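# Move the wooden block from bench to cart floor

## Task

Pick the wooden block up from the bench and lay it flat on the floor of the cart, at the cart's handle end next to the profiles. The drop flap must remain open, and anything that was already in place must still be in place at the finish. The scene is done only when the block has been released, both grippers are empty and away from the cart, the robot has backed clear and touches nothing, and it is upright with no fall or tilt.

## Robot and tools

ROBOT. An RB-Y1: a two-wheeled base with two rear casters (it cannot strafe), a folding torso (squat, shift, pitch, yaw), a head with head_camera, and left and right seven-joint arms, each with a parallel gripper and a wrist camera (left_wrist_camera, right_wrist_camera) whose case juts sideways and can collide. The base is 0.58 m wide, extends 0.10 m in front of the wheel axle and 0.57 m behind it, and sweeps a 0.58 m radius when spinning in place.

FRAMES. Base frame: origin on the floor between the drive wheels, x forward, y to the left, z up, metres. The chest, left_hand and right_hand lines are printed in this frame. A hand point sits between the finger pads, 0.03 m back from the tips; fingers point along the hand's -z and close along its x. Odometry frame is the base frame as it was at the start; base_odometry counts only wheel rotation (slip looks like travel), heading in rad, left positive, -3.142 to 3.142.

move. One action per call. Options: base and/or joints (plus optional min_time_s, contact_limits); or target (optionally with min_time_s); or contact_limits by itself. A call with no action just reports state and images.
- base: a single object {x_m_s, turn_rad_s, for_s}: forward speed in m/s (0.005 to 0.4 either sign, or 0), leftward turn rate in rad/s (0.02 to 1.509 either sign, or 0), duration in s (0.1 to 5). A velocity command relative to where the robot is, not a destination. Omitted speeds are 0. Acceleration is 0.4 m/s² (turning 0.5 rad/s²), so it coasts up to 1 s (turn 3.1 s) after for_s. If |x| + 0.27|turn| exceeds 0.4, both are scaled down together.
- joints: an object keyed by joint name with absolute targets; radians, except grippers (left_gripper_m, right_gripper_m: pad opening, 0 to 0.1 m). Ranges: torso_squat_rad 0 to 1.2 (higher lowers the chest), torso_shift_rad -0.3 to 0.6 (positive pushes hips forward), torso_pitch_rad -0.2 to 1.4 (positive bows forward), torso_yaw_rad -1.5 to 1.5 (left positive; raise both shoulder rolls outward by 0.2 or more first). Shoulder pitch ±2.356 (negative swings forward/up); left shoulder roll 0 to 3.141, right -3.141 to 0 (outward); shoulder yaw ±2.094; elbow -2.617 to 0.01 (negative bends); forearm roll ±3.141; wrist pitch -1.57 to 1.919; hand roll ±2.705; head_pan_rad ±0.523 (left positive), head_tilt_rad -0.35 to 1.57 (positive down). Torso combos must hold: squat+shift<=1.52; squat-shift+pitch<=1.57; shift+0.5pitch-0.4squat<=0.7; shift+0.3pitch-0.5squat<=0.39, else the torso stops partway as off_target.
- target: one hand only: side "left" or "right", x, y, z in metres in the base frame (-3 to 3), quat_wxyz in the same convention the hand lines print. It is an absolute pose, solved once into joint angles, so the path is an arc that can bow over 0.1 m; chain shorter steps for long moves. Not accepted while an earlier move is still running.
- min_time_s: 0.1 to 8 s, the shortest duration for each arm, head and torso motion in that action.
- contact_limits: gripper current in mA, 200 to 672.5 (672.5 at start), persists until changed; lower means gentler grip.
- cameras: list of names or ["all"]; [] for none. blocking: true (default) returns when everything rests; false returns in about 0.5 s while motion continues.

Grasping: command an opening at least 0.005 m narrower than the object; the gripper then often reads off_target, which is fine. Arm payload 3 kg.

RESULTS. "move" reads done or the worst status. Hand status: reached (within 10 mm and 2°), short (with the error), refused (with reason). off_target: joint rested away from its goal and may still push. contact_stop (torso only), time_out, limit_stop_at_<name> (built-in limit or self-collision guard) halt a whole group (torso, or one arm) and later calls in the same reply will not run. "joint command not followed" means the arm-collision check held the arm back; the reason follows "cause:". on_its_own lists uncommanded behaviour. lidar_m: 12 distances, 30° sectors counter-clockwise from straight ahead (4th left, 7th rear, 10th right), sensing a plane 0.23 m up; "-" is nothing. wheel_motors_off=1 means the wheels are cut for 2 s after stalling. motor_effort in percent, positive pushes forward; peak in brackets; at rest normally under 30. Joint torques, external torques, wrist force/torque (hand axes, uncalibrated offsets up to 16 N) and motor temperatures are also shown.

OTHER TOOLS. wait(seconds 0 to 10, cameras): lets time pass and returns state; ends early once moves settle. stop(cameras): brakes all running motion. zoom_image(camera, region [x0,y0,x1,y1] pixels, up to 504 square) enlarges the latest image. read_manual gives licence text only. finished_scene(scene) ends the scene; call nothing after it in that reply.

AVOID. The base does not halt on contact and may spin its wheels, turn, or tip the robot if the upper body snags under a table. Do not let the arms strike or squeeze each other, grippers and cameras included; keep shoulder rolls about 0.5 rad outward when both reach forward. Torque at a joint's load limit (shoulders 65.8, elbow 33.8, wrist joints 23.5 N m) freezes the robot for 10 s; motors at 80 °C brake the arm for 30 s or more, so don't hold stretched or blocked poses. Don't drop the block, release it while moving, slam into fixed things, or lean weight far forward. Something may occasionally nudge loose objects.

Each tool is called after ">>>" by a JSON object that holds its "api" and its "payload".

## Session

>>> {"api": "move", "payload": {"joints": {"head_tilt_rad":0.6,"head_pan_rad":0.52}, "cameras": ["head_camera"]}}

>>> {"api": "move", "payload": {"joints": {"head_tilt_rad":0.8,"head_pan_rad":0.0}, "cameras": ["head_camera"]}}

>>> {"api": "move", "payload": {"joints": {"head_tilt_rad":0.6,"head_pan_rad":-0.52}, "cameras": ["head_camera"]}}

Scene clock: 1.00 s.
Joint torques (N m): left_arm=[-1.56 -0.75 0.68 -0.48 -0.13 -0.55 -0.13] | right_arm=[-3.64 -0.59 -0.78 -1.41 0.04 -0.56 0]
External joint torques (N m): left_arm=[-0.18 -0.9 0.67 0.08 -0.14 -0.13 -0.12] | right_arm=[-0.04 0.53 -0.73 0.22 -0.02 0.03 -0.02]
Motor temperatures (°C): left_arm=[30 28 31 35 34 32 37] | right_arm=[34 30 32 30 35 36 34]
Wrist force (N): left_arm=[-0.1 1.3 -7.8] | right_arm=[-2.6 0.9 -4.7]
Wrist torque (N m): left_arm=[-0.30 0.15 0.11] | right_arm=[-0.08 -0.10 -0.10]
Wrist force, peak (N): left_arm=[0.1 1.6 -7.9] | right_arm=[-2.9 0.8 -5.4]
move: done
base_odometry: x=+0.000 y=+0.000 heading=+0.000
lidar_m: 0.74 1.04 1.57 4.56 1.51 1.06 1.01 1.09 1.44 3.61 1.10 0.79
base_status: not commanded
joint_positions: torso_squat_rad=+0.350 torso_shift_rad=+0.000 torso_pitch_rad=+0.000 torso_yaw_rad=+0.000 left_shoulder_pitch_rad=+0.037 left_shoulder_roll_rad=+0.004 left_shoulder_yaw_rad=-0.043 left_elbow_rad=-0.196 left_forearm_roll_rad=-0.014 left_wrist_pitch_rad=+0.002 left_hand_roll_rad=+0.027 left_gripper_m=+0.099 right_shoulder_pitch_rad=-0.040 right_shoulder_roll_rad=-0.021 right_shoulder_yaw_rad=-0.018 right_elbow_rad=-0.235 right_forearm_roll_rad=+0.049 right_wrist_pitch_rad=-0.014 right_hand_roll_rad=+0.035 right_gripper_m=+0.099 head_pan_rad=+0.520 head_tilt_rad=+0.600
joint_status: all done
wheel_motors_off: 0
motor_effort: left_wheel=+0(1) right_wheel=+0(2)
chest: x=-0.2280 y=+0.0001 z=+1.2475 quat_wxyz=(+1.000, +0.000, +0.000, +0.000) (m; base frame)
left_hand: x=-0.1598 y=+0.2200 z=+0.5653 quat_wxyz=(+0.997, +0.000, -0.079, -0.009) (m; base frame)
right_hand: x=-0.0823 y=-0.2360 z=+0.5770 quat_wxyz=(+0.989, -0.016, -0.142, +0.041) (m; base frame)
pictures: head_camera
camera_calibration:
head_camera: T_world_to_cam=[[0.498239, -0.866471, -0.0314037, 0.147225], [-0.461294, -0.234238, -0.855769, 1.1954], [0.734143, 0.440864, -0.516404, 0.843792], [0, 0, 0, 1]] pos_world=[-0.141388, 0.0355767, 1.46335]

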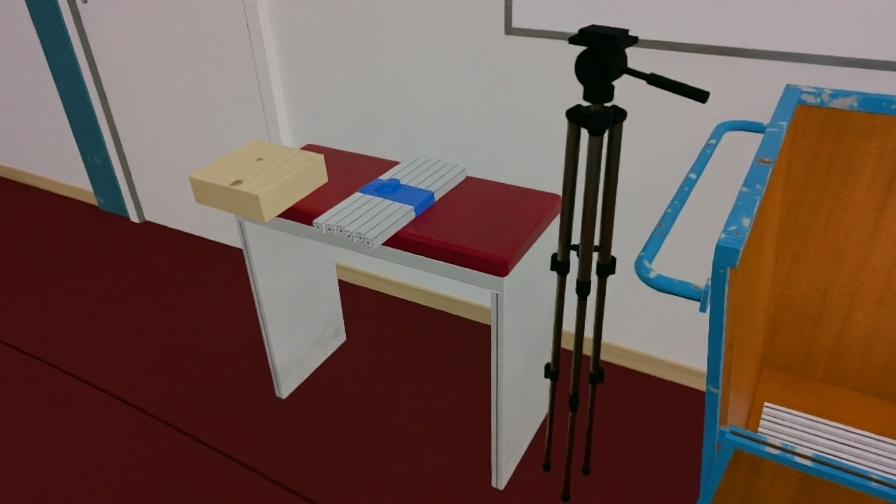

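Scene clock: 2.00 s.
Joint torques (N m): left_arm=[-1.64 -0.97 0.92 -0.58 -0.05 -0.7 -0.06] | right_arm=[-3.38 -0.49 -0.73 -1.49 -0.09 -0.58 -0.03]
External joint torques (N m): left_arm=[-0.26 -1.12 0.91 -0.03 -0.05 -0.28 -0.05] | right_arm=[0.22 0.63 -0.69 0.15 -0.15 0.01 -0.05]
Wrist force (N): left_arm=[0.0 1.1 -7.6] | right_arm=[-2.7 1.0 -4.6]
Wrist torque (N m): left_arm=[-0.30 0.17 0.11] | right_arm=[-0.10 -0.12 -0.10]
Wrist force, peak (N): left_arm=[-0.7 1.3 -8.3] | right_arm=[-2.9 1.1 -5.3]
move: done
base_odometry: x=+0.000 y=+0.000 heading=+0.000
lidar_m: 0.73 1.03 1.56 4.57 1.51 1.07 1.02 1.08 1.44 3.62 1.08 0.79
base_status: not commanded
joint_positions: torso_squat_rad=+0.350 torso_shift_rad=+0.000 torso_pitch_rad=+0.000 torso_yaw_rad=+0.000 left_shoulder_pitch_rad=+0.037 left_shoulder_roll_rad=+0.004 left_shoulder_yaw_rad=-0.043 left_elbow_rad=-0.196 left_forearm_roll_rad=-0.014 left_wrist_pitch_rad=+0.002 left_hand_roll_rad=+0.027 left_gripper_m=+0.099 right_shoulder_pitch_rad=-0.040 right_shoulder_roll_rad=-0.021 right_shoulder_yaw_rad=-0.018 right_elbow_rad=-0.235 right_forearm_roll_rad=+0.049 right_wrist_pitch_rad=-0.014 right_hand_roll_rad=+0.035 right_gripper_m=+0.099 head_pan_rad=+0.000 head_tilt_rad=+0.800
joint_status: all done
wheel_motors_off: 0
motor_effort: left_wheel=+0(1) right_wheel=-1(2)
chest: x=-0.2280 y=+0.0001 z=+1.2475 quat_wxyz=(+1.000, +0.000, +0.000, +0.000) (m; base frame)
left_hand: x=-0.1598 y=+0.2200 z=+0.5653 quat_wxyz=(+0.997, +0.000, -0.079, -0.009) (m; base frame)
right_hand: x=-0.0823 y=-0.2360 z=+0.5770 quat_wxyz=(+0.989, -0.016, -0.142, +0.041) (m; base frame)
pictures: head_camera
camera_calibration:
head_camera: T_world_to_cam=[[-0.00443635, -0.999504, -0.0311766, 0.0434261], [-0.676342, 0.0259634, -0.73613, 0.977865], [0.736575, 0.0178203, -0.676122, 1.07557], [0, 0, 0, 1]] pos_world=[-0.130674, -0.00115112, 1.44841]

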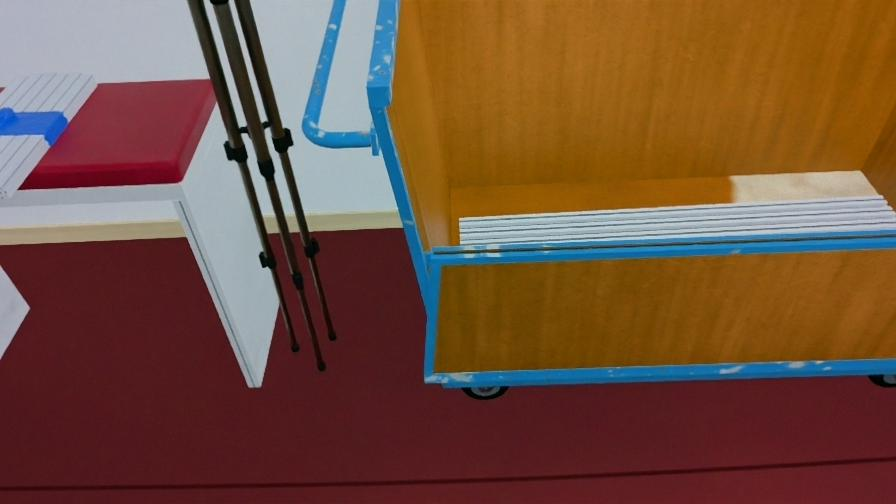

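Scene clock: 3.00 s.
Joint torques (N m): left_arm=[-1.94 -0.63 0.83 -0.39 -0.06 -0.65 -0.02] | right_arm=[-3.51 -0.52 -0.78 -1.54 -0.02 -0.58 0.02]
External joint torques (N m): left_arm=[-0.56 -0.78 0.82 0.16 -0.06 -0.23 -0.02] | right_arm=[0.09 0.6 -0.74 0.09 -0.08 0.02 0]
Wrist force (N): left_arm=[-0.6 1.8 -7.9] | right_arm=[-2.8 0.9 -4.8]
Wrist torque (N m): left_arm=[-0.38 0.07 0.06] | right_arm=[-0.08 -0.13 -0.12]
Wrist force, peak (N): left_arm=[0.3 1.8 -8.1] | right_arm=[-2.9 1.1 -5.5]
move: done
base_odometry: x=+0.000 y=+0.000 heading=+0.000
lidar_m: 0.74 1.04 1.57 4.56 1.51 1.09 1.02 1.08 1.43 3.60 1.10 0.78
base_status: not commanded
joint_positions: torso_squat_rad=+0.350 torso_shift_rad=+0.000 torso_pitch_rad=+0.000 torso_yaw_rad=+0.000 left_shoulder_pitch_rad=+0.037 left_shoulder_roll_rad=+0.004 left_shoulder_yaw_rad=-0.043 left_elbow_rad=-0.196 left_forearm_roll_rad=-0.014 left_wrist_pitch_rad=+0.002 left_hand_roll_rad=+0.027 left_gripper_m=+0.099 right_shoulder_pitch_rad=-0.040 right_shoulder_roll_rad=-0.021 right_shoulder_yaw_rad=-0.018 right_elbow_rad=-0.235 right_forearm_roll_rad=+0.049 right_wrist_pitch_rad=-0.014 right_hand_roll_rad=+0.035 right_gripper_m=+0.099 head_pan_rad=-0.520 head_tilt_rad=+0.600
joint_status: all done
wheel_motors_off: 0
motor_effort: left_wheel=+0(1) right_wheel=-1(1)
chest: x=-0.2280 y=+0.0001 z=+1.2475 quat_wxyz=(+1.000, +0.000, +0.000, +0.000) (m; base frame)
left_hand: x=-0.1598 y=+0.2200 z=+0.5653 quat_wxyz=(+0.997, +0.000, -0.079, -0.009) (m; base frame)
right_hand: x=-0.0823 y=-0.2360 z=+0.5770 quat_wxyz=(+0.989, -0.016, -0.142, +0.041) (m; base frame)
pictures: head_camera
camera_calibration:
head_camera: T_world_to_cam=[[-0.495067, -0.868285, -0.0314512, -0.0572399], [-0.435413, 0.279258, -0.855821, 1.2007], [0.75188, -0.409995, -0.516314, 0.847468], [0, 0, 0, 1]] pos_world=[-0.142731, -0.0375481, 1.46335]

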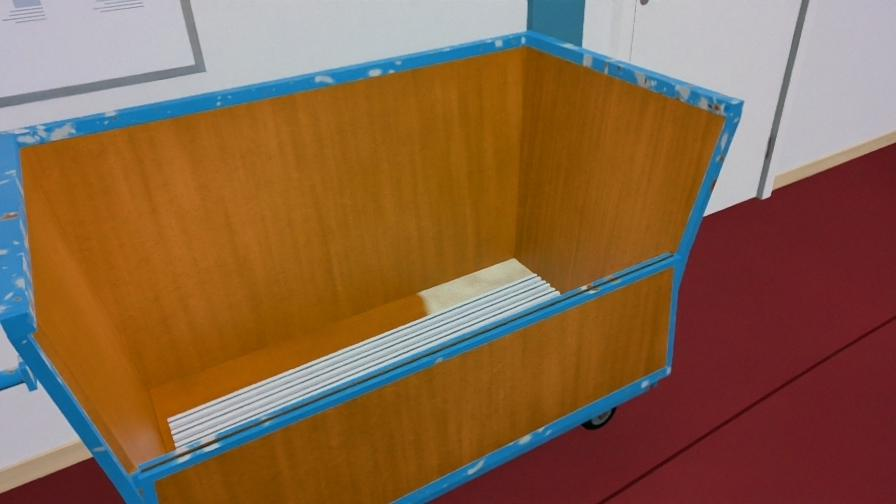

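>>> {"api": "move", "payload": {"base": {"turn_rad_s":0.785,"for_s":2.0}, "joints": {"torso_squat_rad":0.9,"torso_pitch_rad":0.2,"left_elbow_rad":-1.2,"left_shoulder_roll_rad":0.4,"left_shoulder_pitch_rad":0.5,"right_shoulder_pitch_rad":-0.196,"right_shoulder_roll_rad":0.0,"right_shoulder_yaw_rad":-0.061,"right_elbow_rad":-1.523,"right_forearm_roll_rad":-0.063,"right_wrist_pitch_rad":-0.065,"right_hand_roll_rad":0.069,"head_tilt_rad":0.6,"head_pan_rad":0}}}

>>> {"api": "move", "payload": {"base": {"x_m_s":0.4,"for_s":3.55}}}

>>> {"api": "move", "payload": {"base": {"turn_rad_s":-0.785,"for_s":1.9333}, "cameras": ["head_camera"]}}

Scene clock: 15.13 s.
Joint torques (N m): left_arm=[5.52 6.69 4.16 -3.56 -0.02 -1.13 -0.1] | right_arm=[-10.64 0.75 -1.35 -11.06 -0.04 -2.12 0.18]
External joint torques (N m): left_arm=[-0.84 -1.7 0.22 -0.04 -0.07 -0.22 -0.08] | right_arm=[0 1.8 -1.41 -0.94 -0.29 -0.2 0.13]
Wrist force (N): left_arm=[-2.3 -0.9 -6.9] | right_arm=[-7.7 0.8 1.2]
Wrist torque (N m): left_arm=[-0.17 0.00 0.11] | right_arm=[-0.12 -0.46 -0.20]
Wrist force, peak (N): left_arm=[0.2 1.5 -8.5] | right_arm=[-8.0 0.6 1.5]
move: done
base_odometry: x=+0.000 y=+0.000 heading=+1.569
lidar_m: 4.44 1.51 1.06 1.02 1.07 1.43 3.74 1.10 0.80 0.76 1.07 1.57
base_status: done (sent for 2 of 2 s)
joint_positions: torso_squat_rad=+0.900 torso_shift_rad=+0.000 torso_pitch_rad=+0.200 torso_yaw_rad=+0.000 left_shoulder_pitch_rad=+0.500 left_shoulder_roll_rad=+0.400 left_shoulder_yaw_rad=-0.043 left_elbow_rad=-1.200 left_forearm_roll_rad=-0.014 left_wrist_pitch_rad=+0.002 left_hand_roll_rad=+0.027 left_gripper_m=+0.099 right_shoulder_pitch_rad=-0.196 right_shoulder_roll_rad=+0.000 right_shoulder_yaw_rad=-0.061 right_elbow_rad=-1.523 right_forearm_roll_rad=-0.063 right_wrist_pitch_rad=-0.065 right_hand_roll_rad=+0.069 right_gripper_m=+0.099 head_pan_rad=+0.000 head_tilt_rad=+0.600
joint_status: all done
wheel_motors_off: 0
motor_effort: left_wheel=+2(33) right_wheel=+17(54)
chest: x=-0.1666 y=+0.0001 z=+1.0189 quat_wxyz=(+0.995, +0.000, +0.100, +0.000) (m; base frame)
left_hand: x=-0.0916 y=+0.4462 z=+0.4639 quat_wxyz=(+0.954, +0.152, -0.237, -0.102) (m; base frame)
right_hand: x=+0.3601 y=-0.2160 z=+0.7740 quat_wxyz=(+0.707, +0.001, -0.708, +0.001) (m; base frame)
pictures: none

Scene clock: 20.07 s.
Joint torques (N m): left_arm=[5.85 7.13 4 -3.44 -0.05 -1.1 -0.05] | right_arm=[-10.94 0.83 -1.09 -11 -0.02 -1.93 0.04]
External joint torques (N m): left_arm=[-0.51 -1.25 0.05 0.07 -0.1 -0.18 -0.03] | right_arm=[-0.31 1.89 -1.16 -0.88 -0.27 -0.01 -0.01]
Wrist force (N): left_arm=[-1.8 -1.0 -6.6] | right_arm=[-7.1 0.8 1.0]
Wrist torque (N m): left_arm=[-0.15 0.07 0.14] | right_arm=[-0.14 -0.37 -0.22]
Wrist force, peak (N): left_arm=[-1.6 -0.8 -7.8] | right_arm=[-7.7 1.0 1.7]
move: done
base_odometry: x=+0.001 y=+1.427 heading=+1.570
lidar_m: 4.17 1.54 1.11 1.05 1.09 1.47 3.81 1.42 1.24 0.90 1.54 2.06
base_status: done (sent for 3.57 of 3.57 s)
joint_positions: torso_squat_rad=+0.900 torso_shift_rad=+0.000 torso_pitch_rad=+0.200 torso_yaw_rad=+0.000 left_shoulder_pitch_rad=+0.500 left_shoulder_roll_rad=+0.400 left_shoulder_yaw_rad=-0.043 left_elbow_rad=-1.200 left_forearm_roll_rad=-0.014 left_wrist_pitch_rad=+0.002 left_hand_roll_rad=+0.027 left_gripper_m=+0.099 right_shoulder_pitch_rad=-0.196 right_shoulder_roll_rad=+0.000 right_shoulder_yaw_rad=-0.061 right_elbow_rad=-1.523 right_forearm_roll_rad=-0.063 right_wrist_pitch_rad=-0.065 right_hand_roll_rad=+0.069 right_gripper_m=+0.099 head_pan_rad=+0.000 head_tilt_rad=+0.600
joint_status: not commanded
wheel_motors_off: 0
motor_effort: left_wheel=+15(42) right_wheel=-14(50)
chest: x=-0.1665 y=+0.0001 z=+1.0189 quat_wxyz=(+0.995, +0.000, +0.100, +0.000) (m; base frame)
left_hand: x=-0.0916 y=+0.4462 z=+0.4639 quat_wxyz=(+0.954, +0.152, -0.237, -0.102) (m; base frame)
right_hand: x=+0.3601 y=-0.2160 z=+0.7738 quat_wxyz=(+0.707, +0.001, -0.707, +0.001) (m; base frame)
pictures: none

Scene clock: 23.90 s.
Joint torques (N m): left_arm=[5.97 6.81 4.34 -3.38 -0.05 -1.19 0] | right_arm=[-10.88 0.56 -0.99 -10.86 0.13 -2.05 0.17]
External joint torques (N m): left_arm=[-0.4 -1.57 0.4 0.13 -0.1 -0.28 0.02] | right_arm=[-0.25 1.62 -1.05 -0.75 -0.12 -0.13 0.12]
Wrist force (N): left_arm=[-2.2 -1.0 -6.7] | right_arm=[-7.4 0.7 1.5]
Wrist torque (N m): left_arm=[-0.15 0.00 0.08] | right_arm=[-0.13 -0.41 -0.24]
Wrist force, peak (N): left_arm=[-2.3 -0.4 -7.4] | right_arm=[-8.0 1.0 1.4]
move: done
base_odometry: x=+0.001 y=+1.427 heading=+0.053
lidar_m: 0.90 1.56 2.19 3.87 1.49 1.08 1.06 1.12 1.55 2.61 1.22 1.25
base_status: done (sent for 1.93 of 1.93 s)
joint_positions: torso_squat_rad=+0.900 torso_shift_rad=+0.000 torso_pitch_rad=+0.200 torso_yaw_rad=+0.000 left_shoulder_pitch_rad=+0.500 left_shoulder_roll_rad=+0.400 left_shoulder_yaw_rad=-0.043 left_elbow_rad=-1.200 left_forearm_roll_rad=-0.014 left_wrist_pitch_rad=+0.002 left_hand_roll_rad=+0.027 left_gripper_m=+0.099 right_shoulder_pitch_rad=-0.196 right_shoulder_roll_rad=+0.000 right_shoulder_yaw_rad=-0.061 right_elbow_rad=-1.523 right_forearm_roll_rad=-0.063 right_wrist_pitch_rad=-0.065 right_hand_roll_rad=+0.069 right_gripper_m=+0.099 head_pan_rad=+0.000 head_tilt_rad=+0.600
joint_status: not commanded
wheel_motors_off: 0
motor_effort: left_wheel=+21(40) right_wheel=+1(45)
chest: x=-0.1665 y=+0.0001 z=+1.0189 quat_wxyz=(+0.995, +0.000, +0.100, +0.000) (m; base frame)
left_hand: x=-0.0916 y=+0.4462 z=+0.4639 quat_wxyz=(+0.954, +0.152, -0.237, -0.102) (m; base frame)
right_hand: x=+0.3601 y=-0.2160 z=+0.7739 quat_wxyz=(+0.707, +0.001, -0.707, +0.001) (m; base frame)
pictures: head_camera
camera_calibration:
head_camera: T_world_to_cam=[[-0.00450944, -0.999501, -0.0312486, 0.036473], [-0.676447, 0.0260633, -0.73603, 0.871529], [0.736478, 0.0178189, -0.676227, 0.841276], [0, 0, 0, 1]] pos_world=[-0.0298737, -0.00125082, 1.21151]

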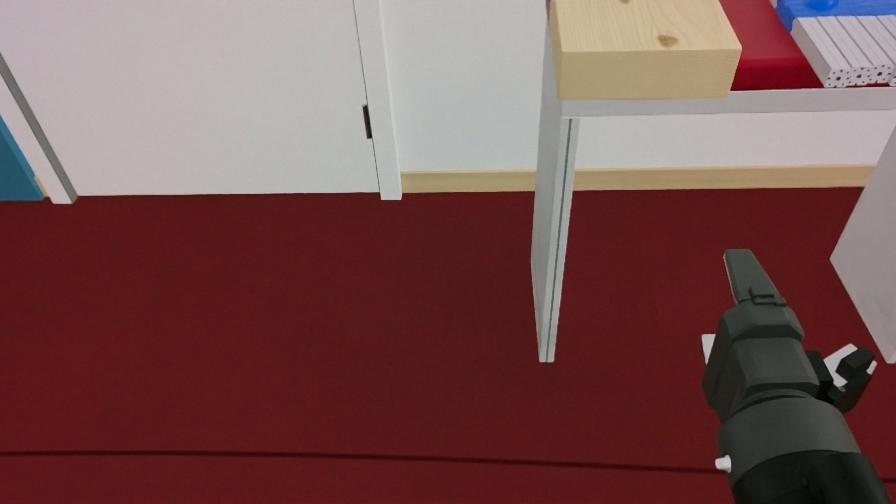

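>>> {"api": "move", "payload": {"target": {"side":"right","x":0.36,"y":-0.231,"z":0.774,"quat_wxyz":[0.7071,0,-0.7071,0]}}}

>>> {"api": "move", "payload": {"base": {"x_m_s":0.25,"for_s":1.3333}, "joints": {"head_tilt_rad":0.7}, "cameras": ["head_camera","right_wrist_camera"]}}

Scene clock: 27.73 s.
Joint torques (N m): left_arm=[5.38 7.11 4.37 -3.48 -0.05 -1.12 -0.03] | right_arm=[-10.39 -1.61 -1.32 -10.87 0.13 -1.96 0.15]
External joint torques (N m): left_arm=[-0.98 -1.27 0.43 0.03 -0.09 -0.2 -0.01] | right_arm=[0.17 0.29 -0.88 -0.75 -0.12 -0.04 0.1]
Wrist force (N): left_arm=[-1.7 -0.7 -6.4] | right_arm=[-7.5 0.4 1.0]
Wrist torque (N m): left_arm=[-0.17 0.04 0.09] | right_arm=[-0.12 -0.45 -0.04]
Wrist force, peak (N): left_arm=[-2.5 -0.5 -7.5] | right_arm=[-8.7 0.2 2.1]
move: done
base_odometry: x=+0.001 y=+1.427 heading=+0.053
lidar_m: 0.89 1.56 2.21 3.88 1.48 1.08 1.05 1.13 1.54 2.60 1.24 1.25
base_status: not commanded
joint_positions: torso_squat_rad=+0.900 torso_shift_rad=+0.000 torso_pitch_rad=+0.200 torso_yaw_rad=+0.000 left_shoulder_pitch_rad=+0.500 left_shoulder_roll_rad=+0.400 left_shoulder_yaw_rad=-0.043 left_elbow_rad=-1.200 left_forearm_roll_rad=-0.014 left_wrist_pitch_rad=+0.002 left_hand_roll_rad=+0.027 left_gripper_m=+0.099 right_shoulder_pitch_rad=-0.192 right_shoulder_roll_rad=-0.042 right_shoulder_yaw_rad=-0.062 right_elbow_rad=-1.526 right_forearm_roll_rad=-0.082 right_wrist_pitch_rad=-0.062 right_hand_roll_rad=+0.046 right_gripper_m=+0.099 head_pan_rad=+0.000 head_tilt_rad=+0.600
joint_status: all done
wheel_motors_off: 0
motor_effort: left_wheel=+20(22) right_wheel=+3(3)
chest: x=-0.1665 y=+0.0000 z=+1.0189 quat_wxyz=(+0.995, +0.000, +0.100, +0.000) (m; base frame)
left_hand: x=-0.0916 y=+0.4462 z=+0.4639 quat_wxyz=(+0.954, +0.152, -0.237, -0.102) (m; base frame)
right_hand: x=+0.3599 y=-0.2308 z=+0.7743 quat_wxyz=(+0.707, +0.000, -0.707, +0.000) (m; base frame)
right_hand_status: reached (checked arc, planned for 0.2 s): 0 mm and 0.1 deg off.
pictures: none

Scene clock: 30.03 s.
Joint torques (N m): left_arm=[6.19 6.62 4.05 -3.41 0 -1.18 -0.06] | right_arm=[-10.76 -1.59 -1.3 -11.04 0.05 -2.04 0.07]
External joint torques (N m): left_arm=[-0.17 -1.76 0.1 0.11 -0.04 -0.27 -0.05] | right_arm=[-0.2 0.31 -0.86 -0.93 -0.2 -0.12 0.02]
Wrist force (N): left_arm=[-2.0 -0.7 -6.6] | right_arm=[-7.4 0.4 1.4]
Wrist torque (N m): left_arm=[-0.19 0.05 0.13] | right_arm=[-0.08 -0.45 -0.04]
Wrist force, peak (N): left_arm=[-2.0 -0.4 -7.7] | right_arm=[-7.9 0.4 1.5]
move: done
base_odometry: x=+0.334 y=+1.444 heading=+0.053
lidar_m: 0.58 1.21 1.62 4.16 1.95 1.44 1.38 1.47 2.03 1.43 1.03 0.56
base_status: done (sent for 1.33 of 1.33 s)
joint_positions: torso_squat_rad=+0.900 torso_shift_rad=+0.000 torso_pitch_rad=+0.200 torso_yaw_rad=+0.000 left_shoulder_pitch_rad=+0.500 left_shoulder_roll_rad=+0.400 left_shoulder_yaw_rad=-0.043 left_elbow_rad=-1.200 left_forearm_roll_rad=-0.014 left_wrist_pitch_rad=+0.002 left_hand_roll_rad=+0.027 left_gripper_m=+0.099 right_shoulder_pitch_rad=-0.192 right_shoulder_roll_rad=-0.042 right_shoulder_yaw_rad=-0.062 right_elbow_rad=-1.526 right_forearm_roll_rad=-0.082 right_wrist_pitch_rad=-0.062 right_hand_roll_rad=+0.046 right_gripper_m=+0.099 head_pan_rad=+0.000 head_tilt_rad=+0.700
joint_status: all done
wheel_motors_off: 0
motor_effort: left_wheel=-9(50) right_wheel=+8(41)
chest: x=-0.1665 y=+0.0000 z=+1.0189 quat_wxyz=(+0.995, +0.000, +0.100, +0.000) (m; base frame)
left_hand: x=-0.0915 y=+0.4461 z=+0.4639 quat_wxyz=(+0.954, +0.152, -0.237, -0.102) (m; base frame)
right_hand: x=+0.3599 y=-0.2308 z=+0.7743 quat_wxyz=(+0.707, +0.000, -0.707, +0.000) (m; base frame)
pictures: head_camera, right_wrist_camera
camera_calibration:
head_camera: T_world_to_cam=[[-0.00760543, -0.999502, -0.0306371, 0.0354047], [-0.746574, 0.0260583, -0.664792, 0.777898], [0.665259, 0.0178168, -0.7464, 0.918636], [0, 0, 0, 1]] pos_world=[-0.0301037, -0.00125083, 1.20389]
right_wrist_camera: T_world_to_cam=[[0.0261803, -0.0293162, -0.999227, 0.756185], [-0.505834, 0.861769, -0.0385365, 0.437865], [0.862233, 0.506452, 0.00773226, -0.127207], [0, 0, 0, 1]] pos_world=[0.311372, -0.290746, 0.773458]

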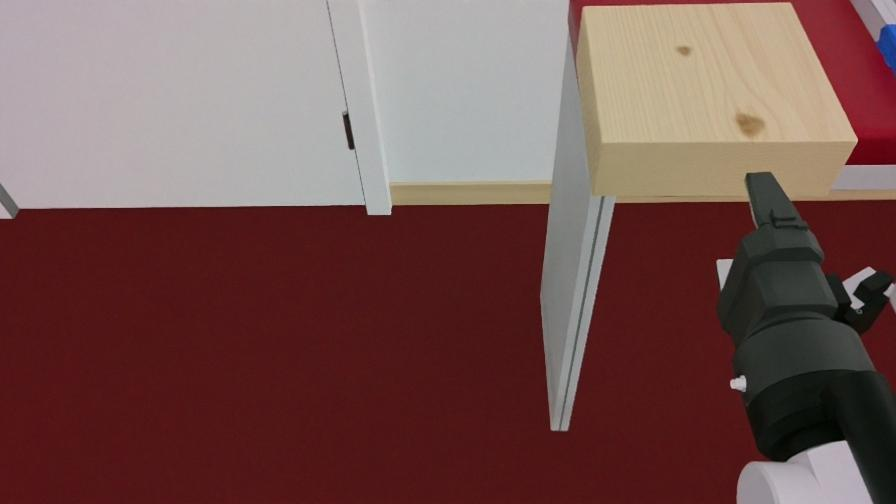

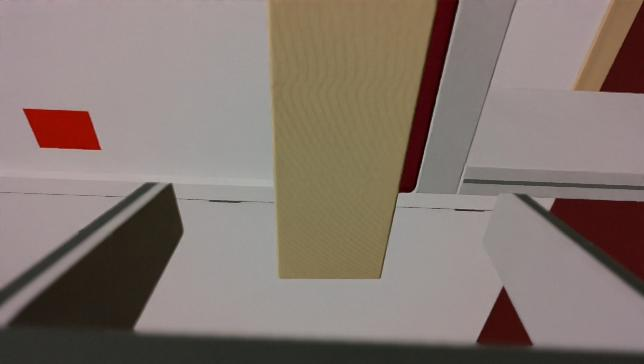

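>>> {"api": "move", "payload": {"base": {"x_m_s":0.1,"for_s":1.1}}}

>>> {"api": "move", "payload": {"joints": {"right_gripper_m":0.05}, "cameras": ["head_camera"]}}

>>> {"api": "move", "payload": {"target": {"side":"right","x":0.36,"y":-0.231,"z":0.83,"quat_wxyz":[0.7071,0,-0.7071,0]}, "min_time_s": 1.2, "cameras": ["head_camera"]}}

Scene clock: 35.70 s.
Joint torques (N m): left_arm=[6.01 6.76 4.05 -3.56 -0.08 -1.18 -0.04] | right_arm=[-10.6 -1.8 -0.95 -11.01 -0.05 -2.05 -0.03]
External joint torques (N m): left_arm=[-0.36 -1.62 0.11 -0.05 -0.12 -0.26 -0.02] | right_arm=[-0.04 0.1 -0.51 -0.9 -0.3 -0.14 -0.08]
Wrist force (N): left_arm=[-2.2 -1.4 -6.7] | right_arm=[-7.4 0.6 1.0]
Wrist torque (N m): left_arm=[-0.11 0.00 0.07] | right_arm=[-0.11 -0.44 -0.04]
Wrist force, peak (N): left_arm=[-1.7 -1.4 -7.5] | right_arm=[-7.9 0.6 1.4]
move: done
base_odometry: x=+0.444 y=+1.450 heading=+0.052
lidar_m: 0.55 1.10 1.52 4.17 2.10 1.55 1.49 1.59 2.20 1.41 0.98 0.46
base_status: done (sent for 1.1 of 1.1 s)
joint_positions: torso_squat_rad=+0.900 torso_shift_rad=+0.000 torso_pitch_rad=+0.200 torso_yaw_rad=+0.000 left_shoulder_pitch_rad=+0.500 left_shoulder_roll_rad=+0.400 left_shoulder_yaw_rad=-0.043 left_elbow_rad=-1.200 left_forearm_roll_rad=-0.014 left_wrist_pitch_rad=+0.002 left_hand_roll_rad=+0.027 left_gripper_m=+0.099 right_shoulder_pitch_rad=-0.192 right_shoulder_roll_rad=-0.042 right_shoulder_yaw_rad=-0.062 right_elbow_rad=-1.526 right_forearm_roll_rad=-0.082 right_wrist_pitch_rad=-0.062 right_hand_roll_rad=+0.046 right_gripper_m=+0.099 head_pan_rad=+0.000 head_tilt_rad=+0.700
joint_status: not commanded
wheel_motors_off: 0
motor_effort: left_wheel=-9(25) right_wheel=+10(32)
chest: x=-0.1665 y=+0.0001 z=+1.0189 quat_wxyz=(+0.995, +0.000, +0.100, +0.000) (m; base frame)
left_hand: x=-0.0916 y=+0.4461 z=+0.4639 quat_wxyz=(+0.954, +0.152, -0.237, -0.102) (m; base frame)
right_hand: x=+0.3599 y=-0.2308 z=+0.7743 quat_wxyz=(+0.707, +0.000, -0.707, +0.000) (m; base frame)
pictures: none

Scene clock: 36.77 s.
Joint torques (N m): left_arm=[6.13 6.73 4.21 -3.55 -0.07 -1.2 -0.04] | right_arm=[-12.12 -1.41 -1.09 -13.86 0.04 -3.33 0.06]
External joint torques (N m): left_arm=[-0.24 -1.65 0.27 -0.04 -0.12 -0.29 -0.03] | right_arm=[-1.57 0.49 -0.66 -3.75 -0.21 -1.41 0.01]
Wrist force (N): left_arm=[-2.7 -0.4 -5.9] | right_arm=[-16.0 0.8 -1.3]
Wrist torque (N m): left_arm=[-0.23 -0.06 0.08] | right_arm=[-0.06 -0.81 -0.26]
Wrist force, peak (N): left_arm=[-1.8 -0.6 -7.8] | right_arm=[-16.0 0.8 -1.3]
move: off_target
base_odometry: x=+0.444 y=+1.450 heading=+0.052
lidar_m: 0.54 1.09 1.52 4.17 2.11 1.55 1.50 1.59 2.20 1.42 0.97 0.45
base_status: not commanded
joint_positions: torso_squat_rad=+0.900 torso_shift_rad=+0.000 torso_pitch_rad=+0.200 torso_yaw_rad=+0.000 left_shoulder_pitch_rad=+0.500 left_shoulder_roll_rad=+0.400 left_shoulder_yaw_rad=-0.043 left_elbow_rad=-1.200 left_forearm_roll_rad=-0.014 left_wrist_pitch_rad=+0.002 left_hand_roll_rad=+0.027 left_gripper_m=+0.099 right_shoulder_pitch_rad=-0.192 right_shoulder_roll_rad=-0.042 right_shoulder_yaw_rad=-0.062 right_elbow_rad=-1.525 right_forearm_roll_rad=-0.082 right_wrist_pitch_rad=-0.062 right_hand_roll_rad=+0.046 right_gripper_m=+0.074 head_pan_rad=+0.000 head_tilt_rad=+0.700
joint_status: right_gripper_m off_target (ended at +0.074, target +0.050)
wheel_motors_off: 0
motor_effort: left_wheel=-9(10) right_wheel=+9(11)
chest: x=-0.1665 y=+0.0000 z=+1.0189 quat_wxyz=(+0.995, +0.000, +0.100, +0.000) (m; base frame)
left_hand: x=-0.0916 y=+0.4461 z=+0.4639 quat_wxyz=(+0.954, +0.152, -0.237, -0.102) (m; base frame)
right_hand: x=+0.3598 y=-0.2309 z=+0.7736 quat_wxyz=(+0.708, +0.000, -0.707, +0.000) (m; base frame)
pictures: head_camera
camera_calibration:
head_camera: T_world_to_cam=[[-0.0076085, -0.999502, -0.0306398, 0.0354078], [-0.746574, 0.0260624, -0.664792, 0.777898], [0.665259, 0.0178168, -0.7464, 0.918636], [0, 0, 0, 1]] pos_world=[-0.0301037, -0.00125081, 1.20389]

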